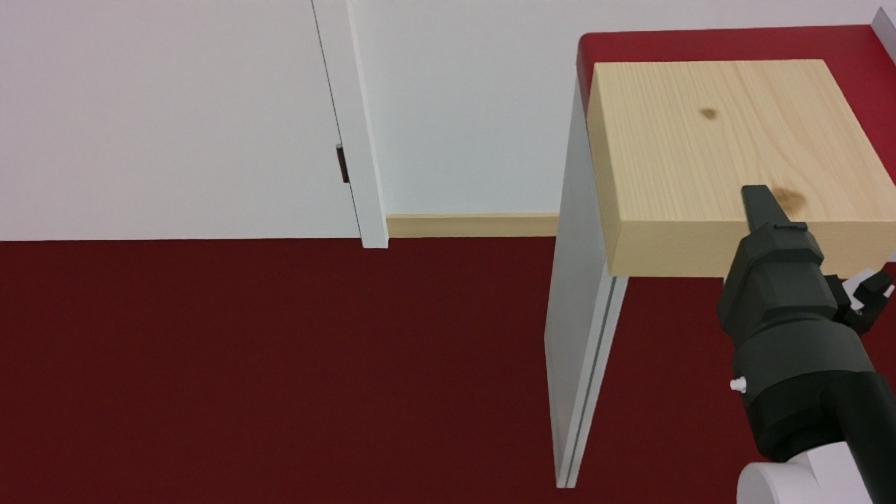

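Scene clock: 38.30 s.
Joint torques (N m): left_arm=[6.13 6.85 4.11 -3.52 0.05 -1.18 0.03] | right_arm=[-22.01 -0.95 -2.84 -25.55 0.48 -9.46 0.35]
External joint torques (N m): left_arm=[-0.25 -1.54 0.17 -0.02 0.01 -0.27 0.05] | right_arm=[-11.61 0.84 -2.47 -15.25 0.26 -7.54 0.3]
Wrist force (N): left_arm=[-1.7 -0.3 -6.5] | right_arm=[-29.0 1.1 -0.2]
Wrist torque (N m): left_arm=[-0.24 0.11 0.12] | right_arm=[-0.09 1.95 -0.26]
Wrist force, peak (N): left_arm=[-1.9 -0.5 -7.3] | right_arm=[-32.6 1.5 -0.4]
move: done
base_odometry: x=+0.444 y=+1.450 heading=+0.052
lidar_m: 0.55 1.09 1.52 4.16 2.10 1.55 1.50 1.58 2.19 1.43 0.98 0.46
base_status: not commanded
joint_positions: torso_squat_rad=+0.900 torso_shift_rad=+0.000 torso_pitch_rad=+0.201 torso_yaw_rad=+0.000 left_shoulder_pitch_rad=+0.500 left_shoulder_roll_rad=+0.400 left_shoulder_yaw_rad=-0.043 left_elbow_rad=-1.200 left_forearm_roll_rad=-0.014 left_wrist_pitch_rad=+0.002 left_hand_roll_rad=+0.027 left_gripper_m=+0.099 right_shoulder_pitch_rad=-0.173 right_shoulder_roll_rad=-0.034 right_shoulder_yaw_rad=-0.072 right_elbow_rad=-1.754 right_forearm_roll_rad=-0.079 right_wrist_pitch_rad=+0.154 right_hand_roll_rad=+0.049 right_gripper_m=+0.074 head_pan_rad=+0.000 head_tilt_rad=+0.700
joint_status: all done
wheel_motors_off: 0
motor_effort: left_wheel=-9(10) right_wheel=+11(11)
chest: x=-0.1662 y=+0.0000 z=+1.0189 quat_wxyz=(+0.995, +0.000, +0.100, +0.000) (m; base frame)
left_hand: x=-0.0916 y=+0.4462 z=+0.4639 quat_wxyz=(+0.954, +0.152, -0.237, -0.102) (m; base frame)
right_hand: x=+0.3592 y=-0.2315 z=+0.8260 quat_wxyz=(+0.709, +0.000, -0.705, +0.000) (m; base frame)
right_hand_status: reached (checked arc, planned for 1.2 s): 4 mm and 0.4 deg off.
pictures: head_camera
camera_calibration:
head_camera: T_world_to_cam=[[-0.00763879, -0.999497, -0.0307771, 0.0354724], [-0.747001, 0.0261648, -0.664308, 0.777538], [0.664779, 0.017916, -0.746825, 0.918797], [0, 0, 0, 1]] pos_world=[-0.0297038, -0.00135076, 1.2038]

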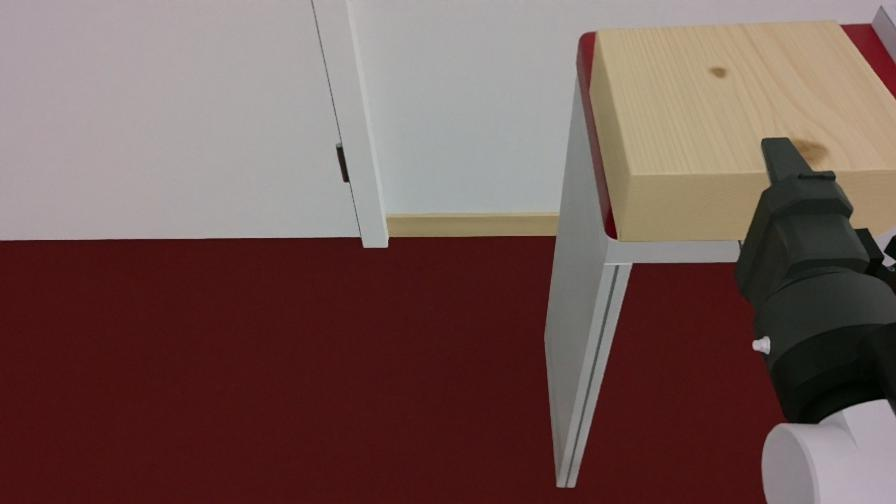

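>>> {"api": "move", "payload": {"target": {"side":"right","x":0.36,"y":-0.231,"z":0.7745,"quat_wxyz":[0.7071,0,-0.7071,0]}, "min_time_s": 1.5}}

>>> {"api": "move", "payload": {"joints": {"right_gripper_m":0.1}}}

>>> {"api": "move", "payload": {"base": {"x_m_s":0.05,"for_s":0.4}}}

>>> {"api": "move", "payload": {"joints": {"right_gripper_m":0.05}}}

>>> {"api": "move", "payload": {"target": {"side":"right","x":0.36,"y":-0.231,"z":0.83,"quat_wxyz":[0.7071,0,-0.7071,0]}, "min_time_s": 1.2, "cameras": ["head_camera"]}}

Scene clock: 42.93 s.
Joint torques (N m): left_arm=[5.95 6.72 4.3 -3.47 -0.02 -1.15 -0.05] | right_arm=[-12.77 -3.93 0.69 -7.72 0.82 0.52 0.63]
External joint torques (N m): left_arm=[-0.4 -1.66 0.36 0.05 -0.07 -0.24 -0.04] | right_arm=[-2.25 -2.02 1.14 2.4 0.57 2.44 0.58]
Wrist force (N): left_arm=[-1.9 -0.7 -6.8] | right_arm=[-5.4 -0.4 10.2]
Wrist torque (N m): left_arm=[-0.14 0.00 0.09] | right_arm=[0.08 -2.26 -0.94]
Wrist force, peak (N): left_arm=[-2.2 -0.9 -7.8] | right_arm=[-30.3 1.3 -1.0]
move: done
base_odometry: x=+0.444 y=+1.450 heading=+0.052
lidar_m: 0.56 1.09 1.52 4.17 2.10 1.55 1.50 1.58 2.19 1.41 0.97 0.47
base_status: not commanded
joint_positions: torso_squat_rad=+0.900 torso_shift_rad=+0.000 torso_pitch_rad=+0.200 torso_yaw_rad=+0.000 left_shoulder_pitch_rad=+0.500 left_shoulder_roll_rad=+0.400 left_shoulder_yaw_rad=-0.043 left_elbow_rad=-1.200 left_forearm_roll_rad=-0.014 left_wrist_pitch_rad=+0.002 left_hand_roll_rad=+0.027 left_gripper_m=+0.099 right_shoulder_pitch_rad=-0.189 right_shoulder_roll_rad=-0.043 right_shoulder_yaw_rad=-0.061 right_elbow_rad=-1.535 right_forearm_roll_rad=-0.086 right_wrist_pitch_rad=-0.055 right_hand_roll_rad=+0.048 right_gripper_m=+0.074 head_pan_rad=+0.000 head_tilt_rad=+0.700
joint_status: all done
wheel_motors_off: 0
motor_effort: left_wheel=-9(10) right_wheel=+11(12)
chest: x=-0.1666 y=+0.0000 z=+1.0189 quat_wxyz=(+0.995, +0.000, +0.100, +0.000) (m; base frame)
left_hand: x=-0.0915 y=+0.4461 z=+0.4640 quat_wxyz=(+0.954, +0.152, -0.237, -0.102) (m; base frame)
right_hand: x=+0.3592 y=-0.2312 z=+0.7756 quat_wxyz=(+0.707, +0.000, -0.707, -0.001) (m; base frame)
right_hand_status: reached (checked arc, planned for 1.5 s): 1 mm and 0.1 deg off.
pictures: none

Scene clock: 43.70 s.
Joint torques (N m): left_arm=[5.88 6.59 4.16 -3.33 -0.01 -1.19 -0.05] | right_arm=[-12.38 -3.44 0.26 -11.63 0.57 -2.08 0.22]
External joint torques (N m): left_arm=[-0.48 -1.8 0.22 0.18 -0.06 -0.28 -0.03] | right_arm=[-1.86 -1.53 0.7 -1.51 0.32 -0.16 0.17]
Wrist force (N): left_arm=[-1.4 -1.5 -6.5] | right_arm=[-7.2 1.0 1.2]
Wrist torque (N m): left_arm=[-0.07 0.09 0.10] | right_arm=[-0.16 -0.40 -0.11]
Wrist force, peak (N): left_arm=[-2.1 -0.8 -7.5] | right_arm=[-19.5 0.2 -1.6]
move: done
base_odometry: x=+0.444 y=+1.450 heading=+0.052
lidar_m: 0.56 1.09 1.53 4.17 2.11 1.55 1.50 1.59 2.19 1.42 0.99 0.45
base_status: not commanded
joint_positions: torso_squat_rad=+0.900 torso_shift_rad=+0.000 torso_pitch_rad=+0.200 torso_yaw_rad=+0.000 left_shoulder_pitch_rad=+0.500 left_shoulder_roll_rad=+0.400 left_shoulder_yaw_rad=-0.043 left_elbow_rad=-1.200 left_forearm_roll_rad=-0.014 left_wrist_pitch_rad=+0.002 left_hand_roll_rad=+0.027 left_gripper_m=+0.099 right_shoulder_pitch_rad=-0.189 right_shoulder_roll_rad=-0.043 right_shoulder_yaw_rad=-0.061 right_elbow_rad=-1.534 right_forearm_roll_rad=-0.086 right_wrist_pitch_rad=-0.054 right_hand_roll_rad=+0.048 right_gripper_m=+0.099 head_pan_rad=+0.000 head_tilt_rad=+0.700
joint_status: all done
wheel_motors_off: 0
motor_effort: left_wheel=-9(11) right_wheel=+9(10)
chest: x=-0.1665 y=+0.0000 z=+1.0189 quat_wxyz=(+0.995, +0.000, +0.100, +0.000) (m; base frame)
left_hand: x=-0.0916 y=+0.4461 z=+0.4639 quat_wxyz=(+0.954, +0.152, -0.237, -0.102) (m; base frame)
right_hand: x=+0.3593 y=-0.2312 z=+0.7748 quat_wxyz=(+0.708, +0.000, -0.706, +0.000) (m; base frame)
pictures: none

Scene clock: 44.70 s.
Joint torques (N m): left_arm=[6.04 6.93 4.38 -3.3 -0.06 -1.14 0.02] | right_arm=[-11.18 -3.1 0.2 -11.09 0.54 -2.15 0.28]
External joint torques (N m): left_arm=[-0.32 -1.45 0.44 0.22 -0.1 -0.23 0.03] | right_arm=[-0.66 -1.19 0.65 -0.97 0.29 -0.24 0.23]
Wrist force (N): left_arm=[-1.6 0.3 -7.2] | right_arm=[-7.2 1.1 0.8]
Wrist torque (N m): left_arm=[-0.28 0.07 0.09] | right_arm=[-0.17 -0.41 -0.10]
Wrist force, peak (N): left_arm=[-1.7 -0.8 -7.4] | right_arm=[-7.5 0.9 0.8]
move: done
base_odometry: x=+0.464 y=+1.451 heading=+0.051
lidar_m: 0.55 1.06 1.49 4.17 2.14 1.58 1.52 1.60 2.23 1.42 0.96 0.44
base_status: done (sent for 0.4 of 0.4 s)
joint_positions: torso_squat_rad=+0.900 torso_shift_rad=+0.000 torso_pitch_rad=+0.200 torso_yaw_rad=+0.000 left_shoulder_pitch_rad=+0.500 left_shoulder_roll_rad=+0.400 left_shoulder_yaw_rad=-0.043 left_elbow_rad=-1.200 left_forearm_roll_rad=-0.014 left_wrist_pitch_rad=+0.002 left_hand_roll_rad=+0.027 left_gripper_m=+0.099 right_shoulder_pitch_rad=-0.189 right_shoulder_roll_rad=-0.043 right_shoulder_yaw_rad=-0.061 right_elbow_rad=-1.534 right_forearm_roll_rad=-0.086 right_wrist_pitch_rad=-0.054 right_hand_roll_rad=+0.048 right_gripper_m=+0.099 head_pan_rad=+0.000 head_tilt_rad=+0.700
joint_status: not commanded
wheel_motors_off: 0
motor_effort: left_wheel=-7(24) right_wheel=+7(34)
chest: x=-0.1665 y=+0.0000 z=+1.0189 quat_wxyz=(+0.995, +0.000, +0.100, +0.000) (m; base frame)
left_hand: x=-0.0916 y=+0.4461 z=+0.4639 quat_wxyz=(+0.954, +0.152, -0.237, -0.102) (m; base frame)
right_hand: x=+0.3594 y=-0.2311 z=+0.7750 quat_wxyz=(+0.708, +0.000, -0.706, +0.000) (m; base frame)
pictures: none

Scene clock: 45.77 s.
Joint torques (N m): left_arm=[5.81 6.45 4.24 -3.5 0.06 -1.12 -0.07] | right_arm=[-12.73 -2.98 0.27 -14.1 0.42 -3.39 0.31]
External joint torques (N m): left_arm=[-0.55 -1.93 0.3 0.01 0.02 -0.2 -0.05] | right_arm=[-2.22 -1.07 0.72 -3.98 0.18 -1.47 0.26]
Wrist force (N): left_arm=[-1.4 -0.7 -7.5] | right_arm=[-15.3 1.5 -0.8]
Wrist torque (N m): left_arm=[-0.18 0.07 0.11] | right_arm=[-0.15 -0.94 -0.31]
Wrist force, peak (N): left_arm=[-2.4 -1.0 -7.2] | right_arm=[-16.6 1.3 -0.2]
move: off_target
base_odometry: x=+0.464 y=+1.451 heading=+0.051
lidar_m: 0.56 1.07 1.49 4.16 2.12 1.58 1.52 1.59 2.22 1.43 0.97 0.42
base_status: not commanded
joint_positions: torso_squat_rad=+0.900 torso_shift_rad=+0.000 torso_pitch_rad=+0.200 torso_yaw_rad=+0.000 left_shoulder_pitch_rad=+0.500 left_shoulder_roll_rad=+0.400 left_shoulder_yaw_rad=-0.043 left_elbow_rad=-1.200 left_forearm_roll_rad=-0.014 left_wrist_pitch_rad=+0.002 left_hand_roll_rad=+0.027 left_gripper_m=+0.099 right_shoulder_pitch_rad=-0.189 right_shoulder_roll_rad=-0.043 right_shoulder_yaw_rad=-0.061 right_elbow_rad=-1.533 right_forearm_roll_rad=-0.086 right_wrist_pitch_rad=-0.054 right_hand_roll_rad=+0.048 right_gripper_m=+0.074 head_pan_rad=+0.000 head_tilt_rad=+0.700
joint_status: right_gripper_m off_target (ended at +0.074, target +0.050)
wheel_motors_off: 0
motor_effort: left_wheel=-7(8) right_wheel=+8(9)
chest: x=-0.1665 y=+0.0000 z=+1.0189 quat_wxyz=(+0.995, +0.000, +0.100, +0.000) (m; base frame)
left_hand: x=-0.0916 y=+0.4461 z=+0.4639 quat_wxyz=(+0.954, +0.152, -0.237, -0.102) (m; base frame)
right_hand: x=+0.3592 y=-0.2312 z=+0.7744 quat_wxyz=(+0.708, +0.000, -0.706, +0.000) (m; base frame)
pictures: none

Scene clock: 47.30 s.
Joint torques (N m): left_arm=[5.85 6.61 4.03 -3.47 0 -1.23 -0.1] | right_arm=[-21.58 -0.57 -2.86 -24.98 0.34 -9.07 0.3]
External joint torques (N m): left_arm=[-0.53 -1.77 0.09 0.03 -0.04 -0.31 -0.08] | right_arm=[-11.17 1.21 -2.5 -14.67 0.11 -7.15 0.25]
Wrist force (N): left_arm=[-1.9 -0.5 -6.6] | right_arm=[-28.7 2.1 0.0]
Wrist torque (N m): left_arm=[-0.17 0.05 0.13] | right_arm=[-0.16 1.57 -0.27]
Wrist force, peak (N): left_arm=[-1.6 -0.7 -7.5] | right_arm=[-32.0 2.5 -0.3]
move: done
base_odometry: x=+0.464 y=+1.451 heading=+0.051
lidar_m: 0.56 1.07 1.48 4.17 2.13 1.58 1.52 1.61 2.22 1.42 0.97 0.44
base_status: not commanded
joint_positions: torso_squat_rad=+0.900 torso_shift_rad=+0.000 torso_pitch_rad=+0.201 torso_yaw_rad=+0.000 left_shoulder_pitch_rad=+0.500 left_shoulder_roll_rad=+0.400 left_shoulder_yaw_rad=-0.043 left_elbow_rad=-1.200 left_forearm_roll_rad=-0.014 left_wrist_pitch_rad=+0.002 left_hand_roll_rad=+0.027 left_gripper_m=+0.099 right_shoulder_pitch_rad=-0.174 right_shoulder_roll_rad=-0.034 right_shoulder_yaw_rad=-0.073 right_elbow_rad=-1.754 right_forearm_roll_rad=-0.082 right_wrist_pitch_rad=+0.154 right_hand_roll_rad=+0.052 right_gripper_m=+0.074 head_pan_rad=+0.000 head_tilt_rad=+0.700
joint_status: all done
wheel_motors_off: 0
motor_effort: left_wheel=-8(8) right_wheel=+7(9)
chest: x=-0.1662 y=+0.0000 z=+1.0189 quat_wxyz=(+0.995, +0.000, +0.100, +0.000) (m; base frame)
left_hand: x=-0.0916 y=+0.4462 z=+0.4639 quat_wxyz=(+0.954, +0.152, -0.237, -0.102) (m; base frame)
right_hand: x=+0.3592 y=-0.2314 z=+0.8262 quat_wxyz=(+0.709, +0.000, -0.705, +0.000) (m; base frame)
right_hand_status: reached (checked arc, planned for 1.2 s): 4 mm and 0.4 deg off.
pictures: head_camera
camera_calibration:
head_camera: T_world_to_cam=[[-0.00763325, -0.999497, -0.030778, 0.0354736], [-0.746958, 0.0261624, -0.664357, 0.777598], [0.664828, 0.0179187, -0.746782, 0.918746], [0, 0, 0, 1]] pos_world=[-0.0297038, -0.00135077, 1.2038]

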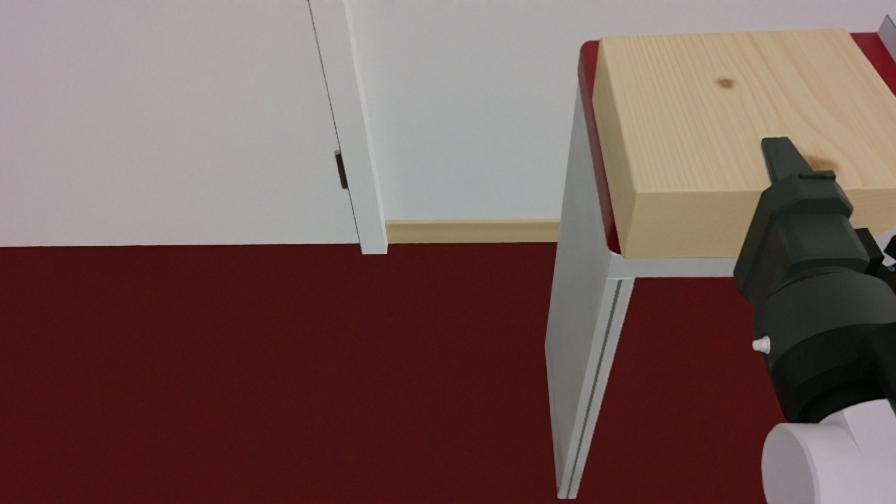

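>>> {"api": "move", "payload": {"base": {"x_m_s":-0.3,"for_s":1.8}}}

>>> {"api": "move", "payload": {"base": {"turn_rad_s":-0.7,"for_s":2.3}, "joints": {"torso_squat_rad":0.7,"torso_shift_rad":0.05,"torso_pitch_rad":0.45,"torso_yaw_rad":0.2,"right_shoulder_pitch_rad":-1.666,"right_shoulder_roll_rad":-1.404,"right_shoulder_yaw_rad":0.936,"right_elbow_rad":-1.696,"right_forearm_roll_rad":-1.831,"right_wrist_pitch_rad":1.496,"right_hand_roll_rad":0.612}, "min_time_s": 4, "cameras": ["head_camera"]}}

Scene clock: 55.70 s.
Joint torques (N m): left_arm=[5.34 6.72 4.45 -3.42 -0.08 -1.25 -0.02] | right_arm=[-23.51 -1.45 -2.37 -24.79 0.33 -9.09 0.34]
External joint torques (N m): left_arm=[-1.04 -1.66 0.51 0.09 -0.12 -0.34 0] | right_arm=[-13.1 0.33 -2 -14.48 0.11 -7.18 0.28]
Wrist force (N): left_arm=[-1.8 -0.7 -7.2] | right_arm=[-29.2 2.6 0.0]
Wrist torque (N m): left_arm=[-0.15 0.06 0.11] | right_arm=[0.05 1.64 -0.29]
Wrist force, peak (N): left_arm=[-1.9 -0.3 -7.7] | right_arm=[-29.8 0.7 -0.9]
move: done
base_odometry: x=-0.076 y=+1.423 heading=+0.050
lidar_m: 0.96 1.63 2.29 3.64 1.38 1.00 0.98 1.04 1.45 4.15 1.55 1.30
base_status: done (sent for 1.8 of 1.8 s)
joint_positions: torso_squat_rad=+0.900 torso_shift_rad=+0.000 torso_pitch_rad=+0.201 torso_yaw_rad=+0.000 left_shoulder_pitch_rad=+0.500 left_shoulder_roll_rad=+0.400 left_shoulder_yaw_rad=-0.043 left_elbow_rad=-1.200 left_forearm_roll_rad=-0.014 left_wrist_pitch_rad=+0.002 left_hand_roll_rad=+0.027 left_gripper_m=+0.099 right_shoulder_pitch_rad=-0.173 right_shoulder_roll_rad=-0.034 right_shoulder_yaw_rad=-0.073 right_elbow_rad=-1.754 right_forearm_roll_rad=-0.082 right_wrist_pitch_rad=+0.154 right_hand_roll_rad=+0.052 right_gripper_m=+0.074 head_pan_rad=+0.000 head_tilt_rad=+0.700
joint_status: not commanded
wheel_motors_off: 0
motor_effort: left_wheel=-14(27) right_wheel=+14(53)
chest: x=-0.1662 y=+0.0000 z=+1.0189 quat_wxyz=(+0.995, +0.000, +0.100, +0.000) (m; base frame)
left_hand: x=-0.0917 y=+0.4462 z=+0.4639 quat_wxyz=(+0.954, +0.152, -0.237, -0.102) (m; base frame)
right_hand: x=+0.3591 y=-0.2316 z=+0.8259 quat_wxyz=(+0.709, +0.000, -0.705, +0.000) (m; base frame)
pictures: none

Scene clock: 60.00 s.
Joint torques (N m): left_arm=[11.21 7.86 4.75 -0.56 -0.1 -0.65 -0.05] | right_arm=[-27.82 -10.95 -16.65 1.29 -1.92 -2.62 0.12]
External joint torques (N m): left_arm=[-0.89 -1.6 0.37 0.23 -0.14 -0.22 -0.04] | right_arm=[-10.78 -3.22 -6.33 1.05 -1.76 -2.02 0.1]
Wrist force (N): left_arm=[0.3 -1.2 -7.4] | right_arm=[-9.9 0.8 -25.3]
Wrist torque (N m): left_arm=[-0.15 0.19 0.01] | right_arm=[-0.16 0.50 -0.21]
Wrist force, peak (N): left_arm=[-0.4 -1.5 -8.1] | right_arm=[-29.8 0.3 0.4]
move: done
base_odometry: x=-0.076 y=+1.423 heading=-1.559
lidar_m: 3.44 1.56 1.29 0.96 1.62 2.14 4.18 1.45 1.05 0.99 1.01 1.34
base_status: done (sent for 2.3 of 2.3 s)
joint_positions: torso_squat_rad=+0.700 torso_shift_rad=+0.050 torso_pitch_rad=+0.451 torso_yaw_rad=+0.200 left_shoulder_pitch_rad=+0.500 left_shoulder_roll_rad=+0.400 left_shoulder_yaw_rad=-0.043 left_elbow_rad=-1.200 left_forearm_roll_rad=-0.014 left_wrist_pitch_rad=+0.002 left_hand_roll_rad=+0.027 left_gripper_m=+0.099 right_shoulder_pitch_rad=-1.663 right_shoulder_roll_rad=-1.403 right_shoulder_yaw_rad=+0.938 right_elbow_rad=-1.696 right_forearm_roll_rad=-1.831 right_wrist_pitch_rad=+1.496 right_hand_roll_rad=+0.612 right_gripper_m=+0.074 head_pan_rad=+0.000 head_tilt_rad=+0.700
joint_status: all done
wheel_motors_off: 0
motor_effort: left_wheel=+15(49) right_wheel=+1(51)
chest: x=-0.0662 y=+0.0001 z=+1.0937 quat_wxyz=(+0.970, +0.022, +0.222, +0.097) (m; base frame)
left_hand: x=-0.2145 y=+0.4738 z=+0.5778 quat_wxyz=(+0.976, +0.190, -0.098, -0.037) (m; base frame)
right_hand: x=+0.3989 y=-0.1202 z=+0.9971 quat_wxyz=(+0.696, +0.124, -0.119, +0.697) (m; base frame)
pictures: head_camera
camera_calibration:
head_camera: T_world_to_cam=[[0.163767, -0.979854, -0.11431, 0.14133], [-0.882062, -0.0935546, -0.461751, 0.6715], [0.441755, 0.176448, -0.879613, 1.03876], [0, 0, 0, 1]] pos_world=[0.110284, 0.0180183, 1.23993]

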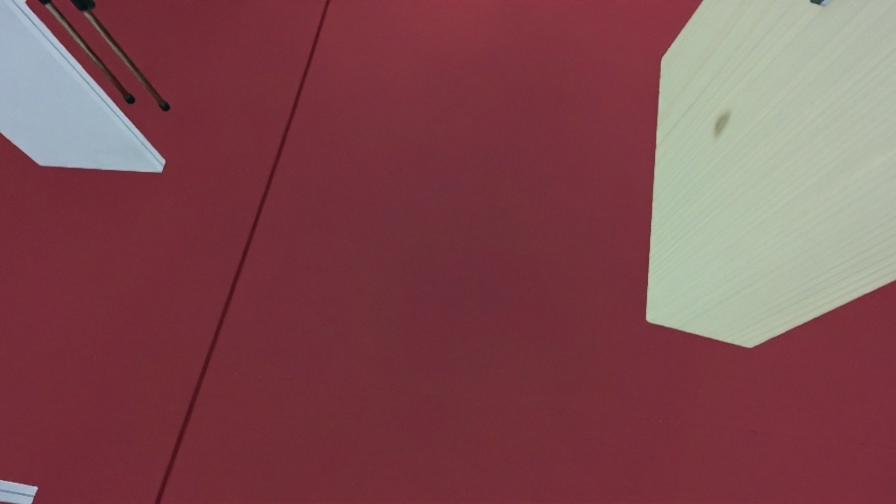

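>>> {"api": "move", "payload": {"base": {"x_m_s":0.39,"for_s":4.1667}, "joints": {"torso_squat_rad":1.0,"torso_shift_rad":0.1,"torso_pitch_rad":0.65,"torso_yaw_rad":0.4,"head_tilt_rad":0.55,"head_pan_rad":-0.4,"right_shoulder_pitch_rad":-2.27,"right_shoulder_roll_rad":-1.378,"right_shoulder_yaw_rad":0.875,"right_elbow_rad":-1.816,"right_forearm_roll_rad":-1.954,"right_wrist_pitch_rad":1.919,"right_hand_roll_rad":0.075}, "min_time_s": 2.5}}

>>> {"api": "move", "payload": {"base": {"turn_rad_s":0.7,"for_s":2.2333}, "cameras": ["head_camera"]}}

Scene clock: 66.83 s.
Joint torques (N m): left_arm=[14.18 9.91 6.05 1.35 0.01 -0.28 -0.06] | right_arm=[-24 2.33 -14.77 3.17 -0.32 -3.07 -0.2]
External joint torques (N m): left_arm=[-1.09 -1.82 0.63 -0.01 -0.04 -0.26 -0.07] | right_arm=[-8.77 2.04 -6.97 1.69 -0.45 -2.36 -0.22]
Wrist force (N): left_arm=[0.8 -2.3 -6.6] | right_arm=[-8.8 2.2 -25.0]
Wrist torque (N m): left_arm=[-0.03 0.13 0.09] | right_arm=[-0.23 0.64 -0.02]
Wrist force, peak (N): left_arm=[1.3 -2.3 -7.7] | right_arm=[-10.0 0.1 -26.5]
move: done
base_odometry: x=-0.057 y=-0.202 heading=-1.559
lidar_m: 3.22 1.24 0.89 0.84 0.87 1.78 4.15 1.39 0.98 0.93 0.95 1.26
base_status: done (sent for 4.17 of 4.17 s)
joint_positions: torso_squat_rad=+1.000 torso_shift_rad=+0.100 torso_pitch_rad=+0.651 torso_yaw_rad=+0.400 left_shoulder_pitch_rad=+0.500 left_shoulder_roll_rad=+0.400 left_shoulder_yaw_rad=-0.043 left_elbow_rad=-1.200 left_forearm_roll_rad=-0.014 left_wrist_pitch_rad=+0.002 left_hand_roll_rad=+0.027 left_gripper_m=+0.099 right_shoulder_pitch_rad=-2.268 right_shoulder_roll_rad=-1.378 right_shoulder_yaw_rad=+0.877 right_elbow_rad=-1.816 right_forearm_roll_rad=-1.954 right_wrist_pitch_rad=+1.920 right_hand_roll_rad=+0.075 right_gripper_m=+0.074 head_pan_rad=-0.400 head_tilt_rad=+0.550
joint_status: all done
wheel_motors_off: 0
motor_effort: left_wheel=+1(45) right_wheel=-1(36)
chest: x=-0.0026 y=+0.0000 z=+0.9030 quat_wxyz=(+0.929, +0.064, +0.313, +0.188) (m; base frame)
left_hand: x=-0.3268 y=+0.4825 z=+0.4849 quat_wxyz=(+0.969, +0.244, +0.018, +0.023) (m; base frame)
right_hand: x=+0.4102 y=-0.0506 z=+0.9176 quat_wxyz=(+0.697, +0.123, -0.121, +0.695) (m; base frame)
pictures: none

Scene clock: 70.80 s.
Joint torques (N m): left_arm=[14.24 9.54 6.03 1.3 -0.02 -0.31 0.02] | right_arm=[-24.11 1.33 -14.59 3.23 -0.39 -3.06 -0.14]
External joint torques (N m): left_arm=[-1.03 -2.19 0.6 -0.06 -0.07 -0.29 0.01] | right_arm=[-8.87 1.03 -6.79 1.75 -0.53 -2.36 -0.16]
Wrist force (N): left_arm=[1.1 -2.1 -7.0] | right_arm=[-9.4 1.7 -25.4]
Wrist torque (N m): left_arm=[-0.06 0.22 0.06] | right_arm=[-0.25 0.65 -0.03]
Wrist force, peak (N): left_arm=[1.8 -2.7 -7.6] | right_arm=[-8.7 1.7 -26.0]
move: done
base_odometry: x=-0.057 y=-0.201 heading=+0.003
lidar_m: 0.85 0.87 1.79 4.11 1.35 0.97 0.92 0.97 1.29 3.28 1.24 0.88
base_status: done (sent for 2.23 of 2.23 s)
joint_positions: torso_squat_rad=+1.000 torso_shift_rad=+0.100 torso_pitch_rad=+0.651 torso_yaw_rad=+0.400 left_shoulder_pitch_rad=+0.500 left_shoulder_roll_rad=+0.400 left_shoulder_yaw_rad=-0.043 left_elbow_rad=-1.200 left_forearm_roll_rad=-0.014 left_wrist_pitch_rad=+0.002 left_hand_roll_rad=+0.027 left_gripper_m=+0.099 right_shoulder_pitch_rad=-2.268 right_shoulder_roll_rad=-1.378 right_shoulder_yaw_rad=+0.877 right_elbow_rad=-1.816 right_forearm_roll_rad=-1.954 right_wrist_pitch_rad=+1.920 right_hand_roll_rad=+0.075 right_gripper_m=+0.074 head_pan_rad=-0.400 head_tilt_rad=+0.550
joint_status: not commanded
wheel_motors_off: 0
motor_effort: left_wheel=-2(38) right_wheel=+16(36)
chest: x=-0.0026 y=+0.0000 z=+0.9030 quat_wxyz=(+0.929, +0.064, +0.313, +0.188) (m; base frame)
left_hand: x=-0.3268 y=+0.4824 z=+0.4849 quat_wxyz=(+0.969, +0.244, +0.018, +0.023) (m; base frame)
right_hand: x=+0.4102 y=-0.0506 z=+0.9176 quat_wxyz=(+0.697, +0.123, -0.121, +0.696) (m; base frame)
pictures: head_camera
camera_calibration:
head_camera: T_world_to_cam=[[-0.016345, -0.999502, -0.0270085, 0.0382696], [-0.91007, 0.0260597, -0.413635, 0.608291], [0.414133, 0.0178187, -0.910042, 0.84459], [0, 0, 0, 1]] pos_world=[0.204441, 0.00734917, 1.02126]

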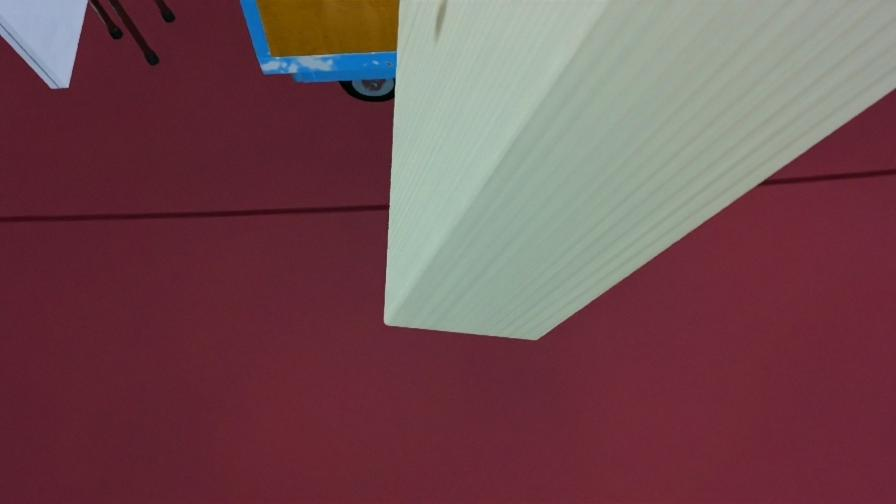

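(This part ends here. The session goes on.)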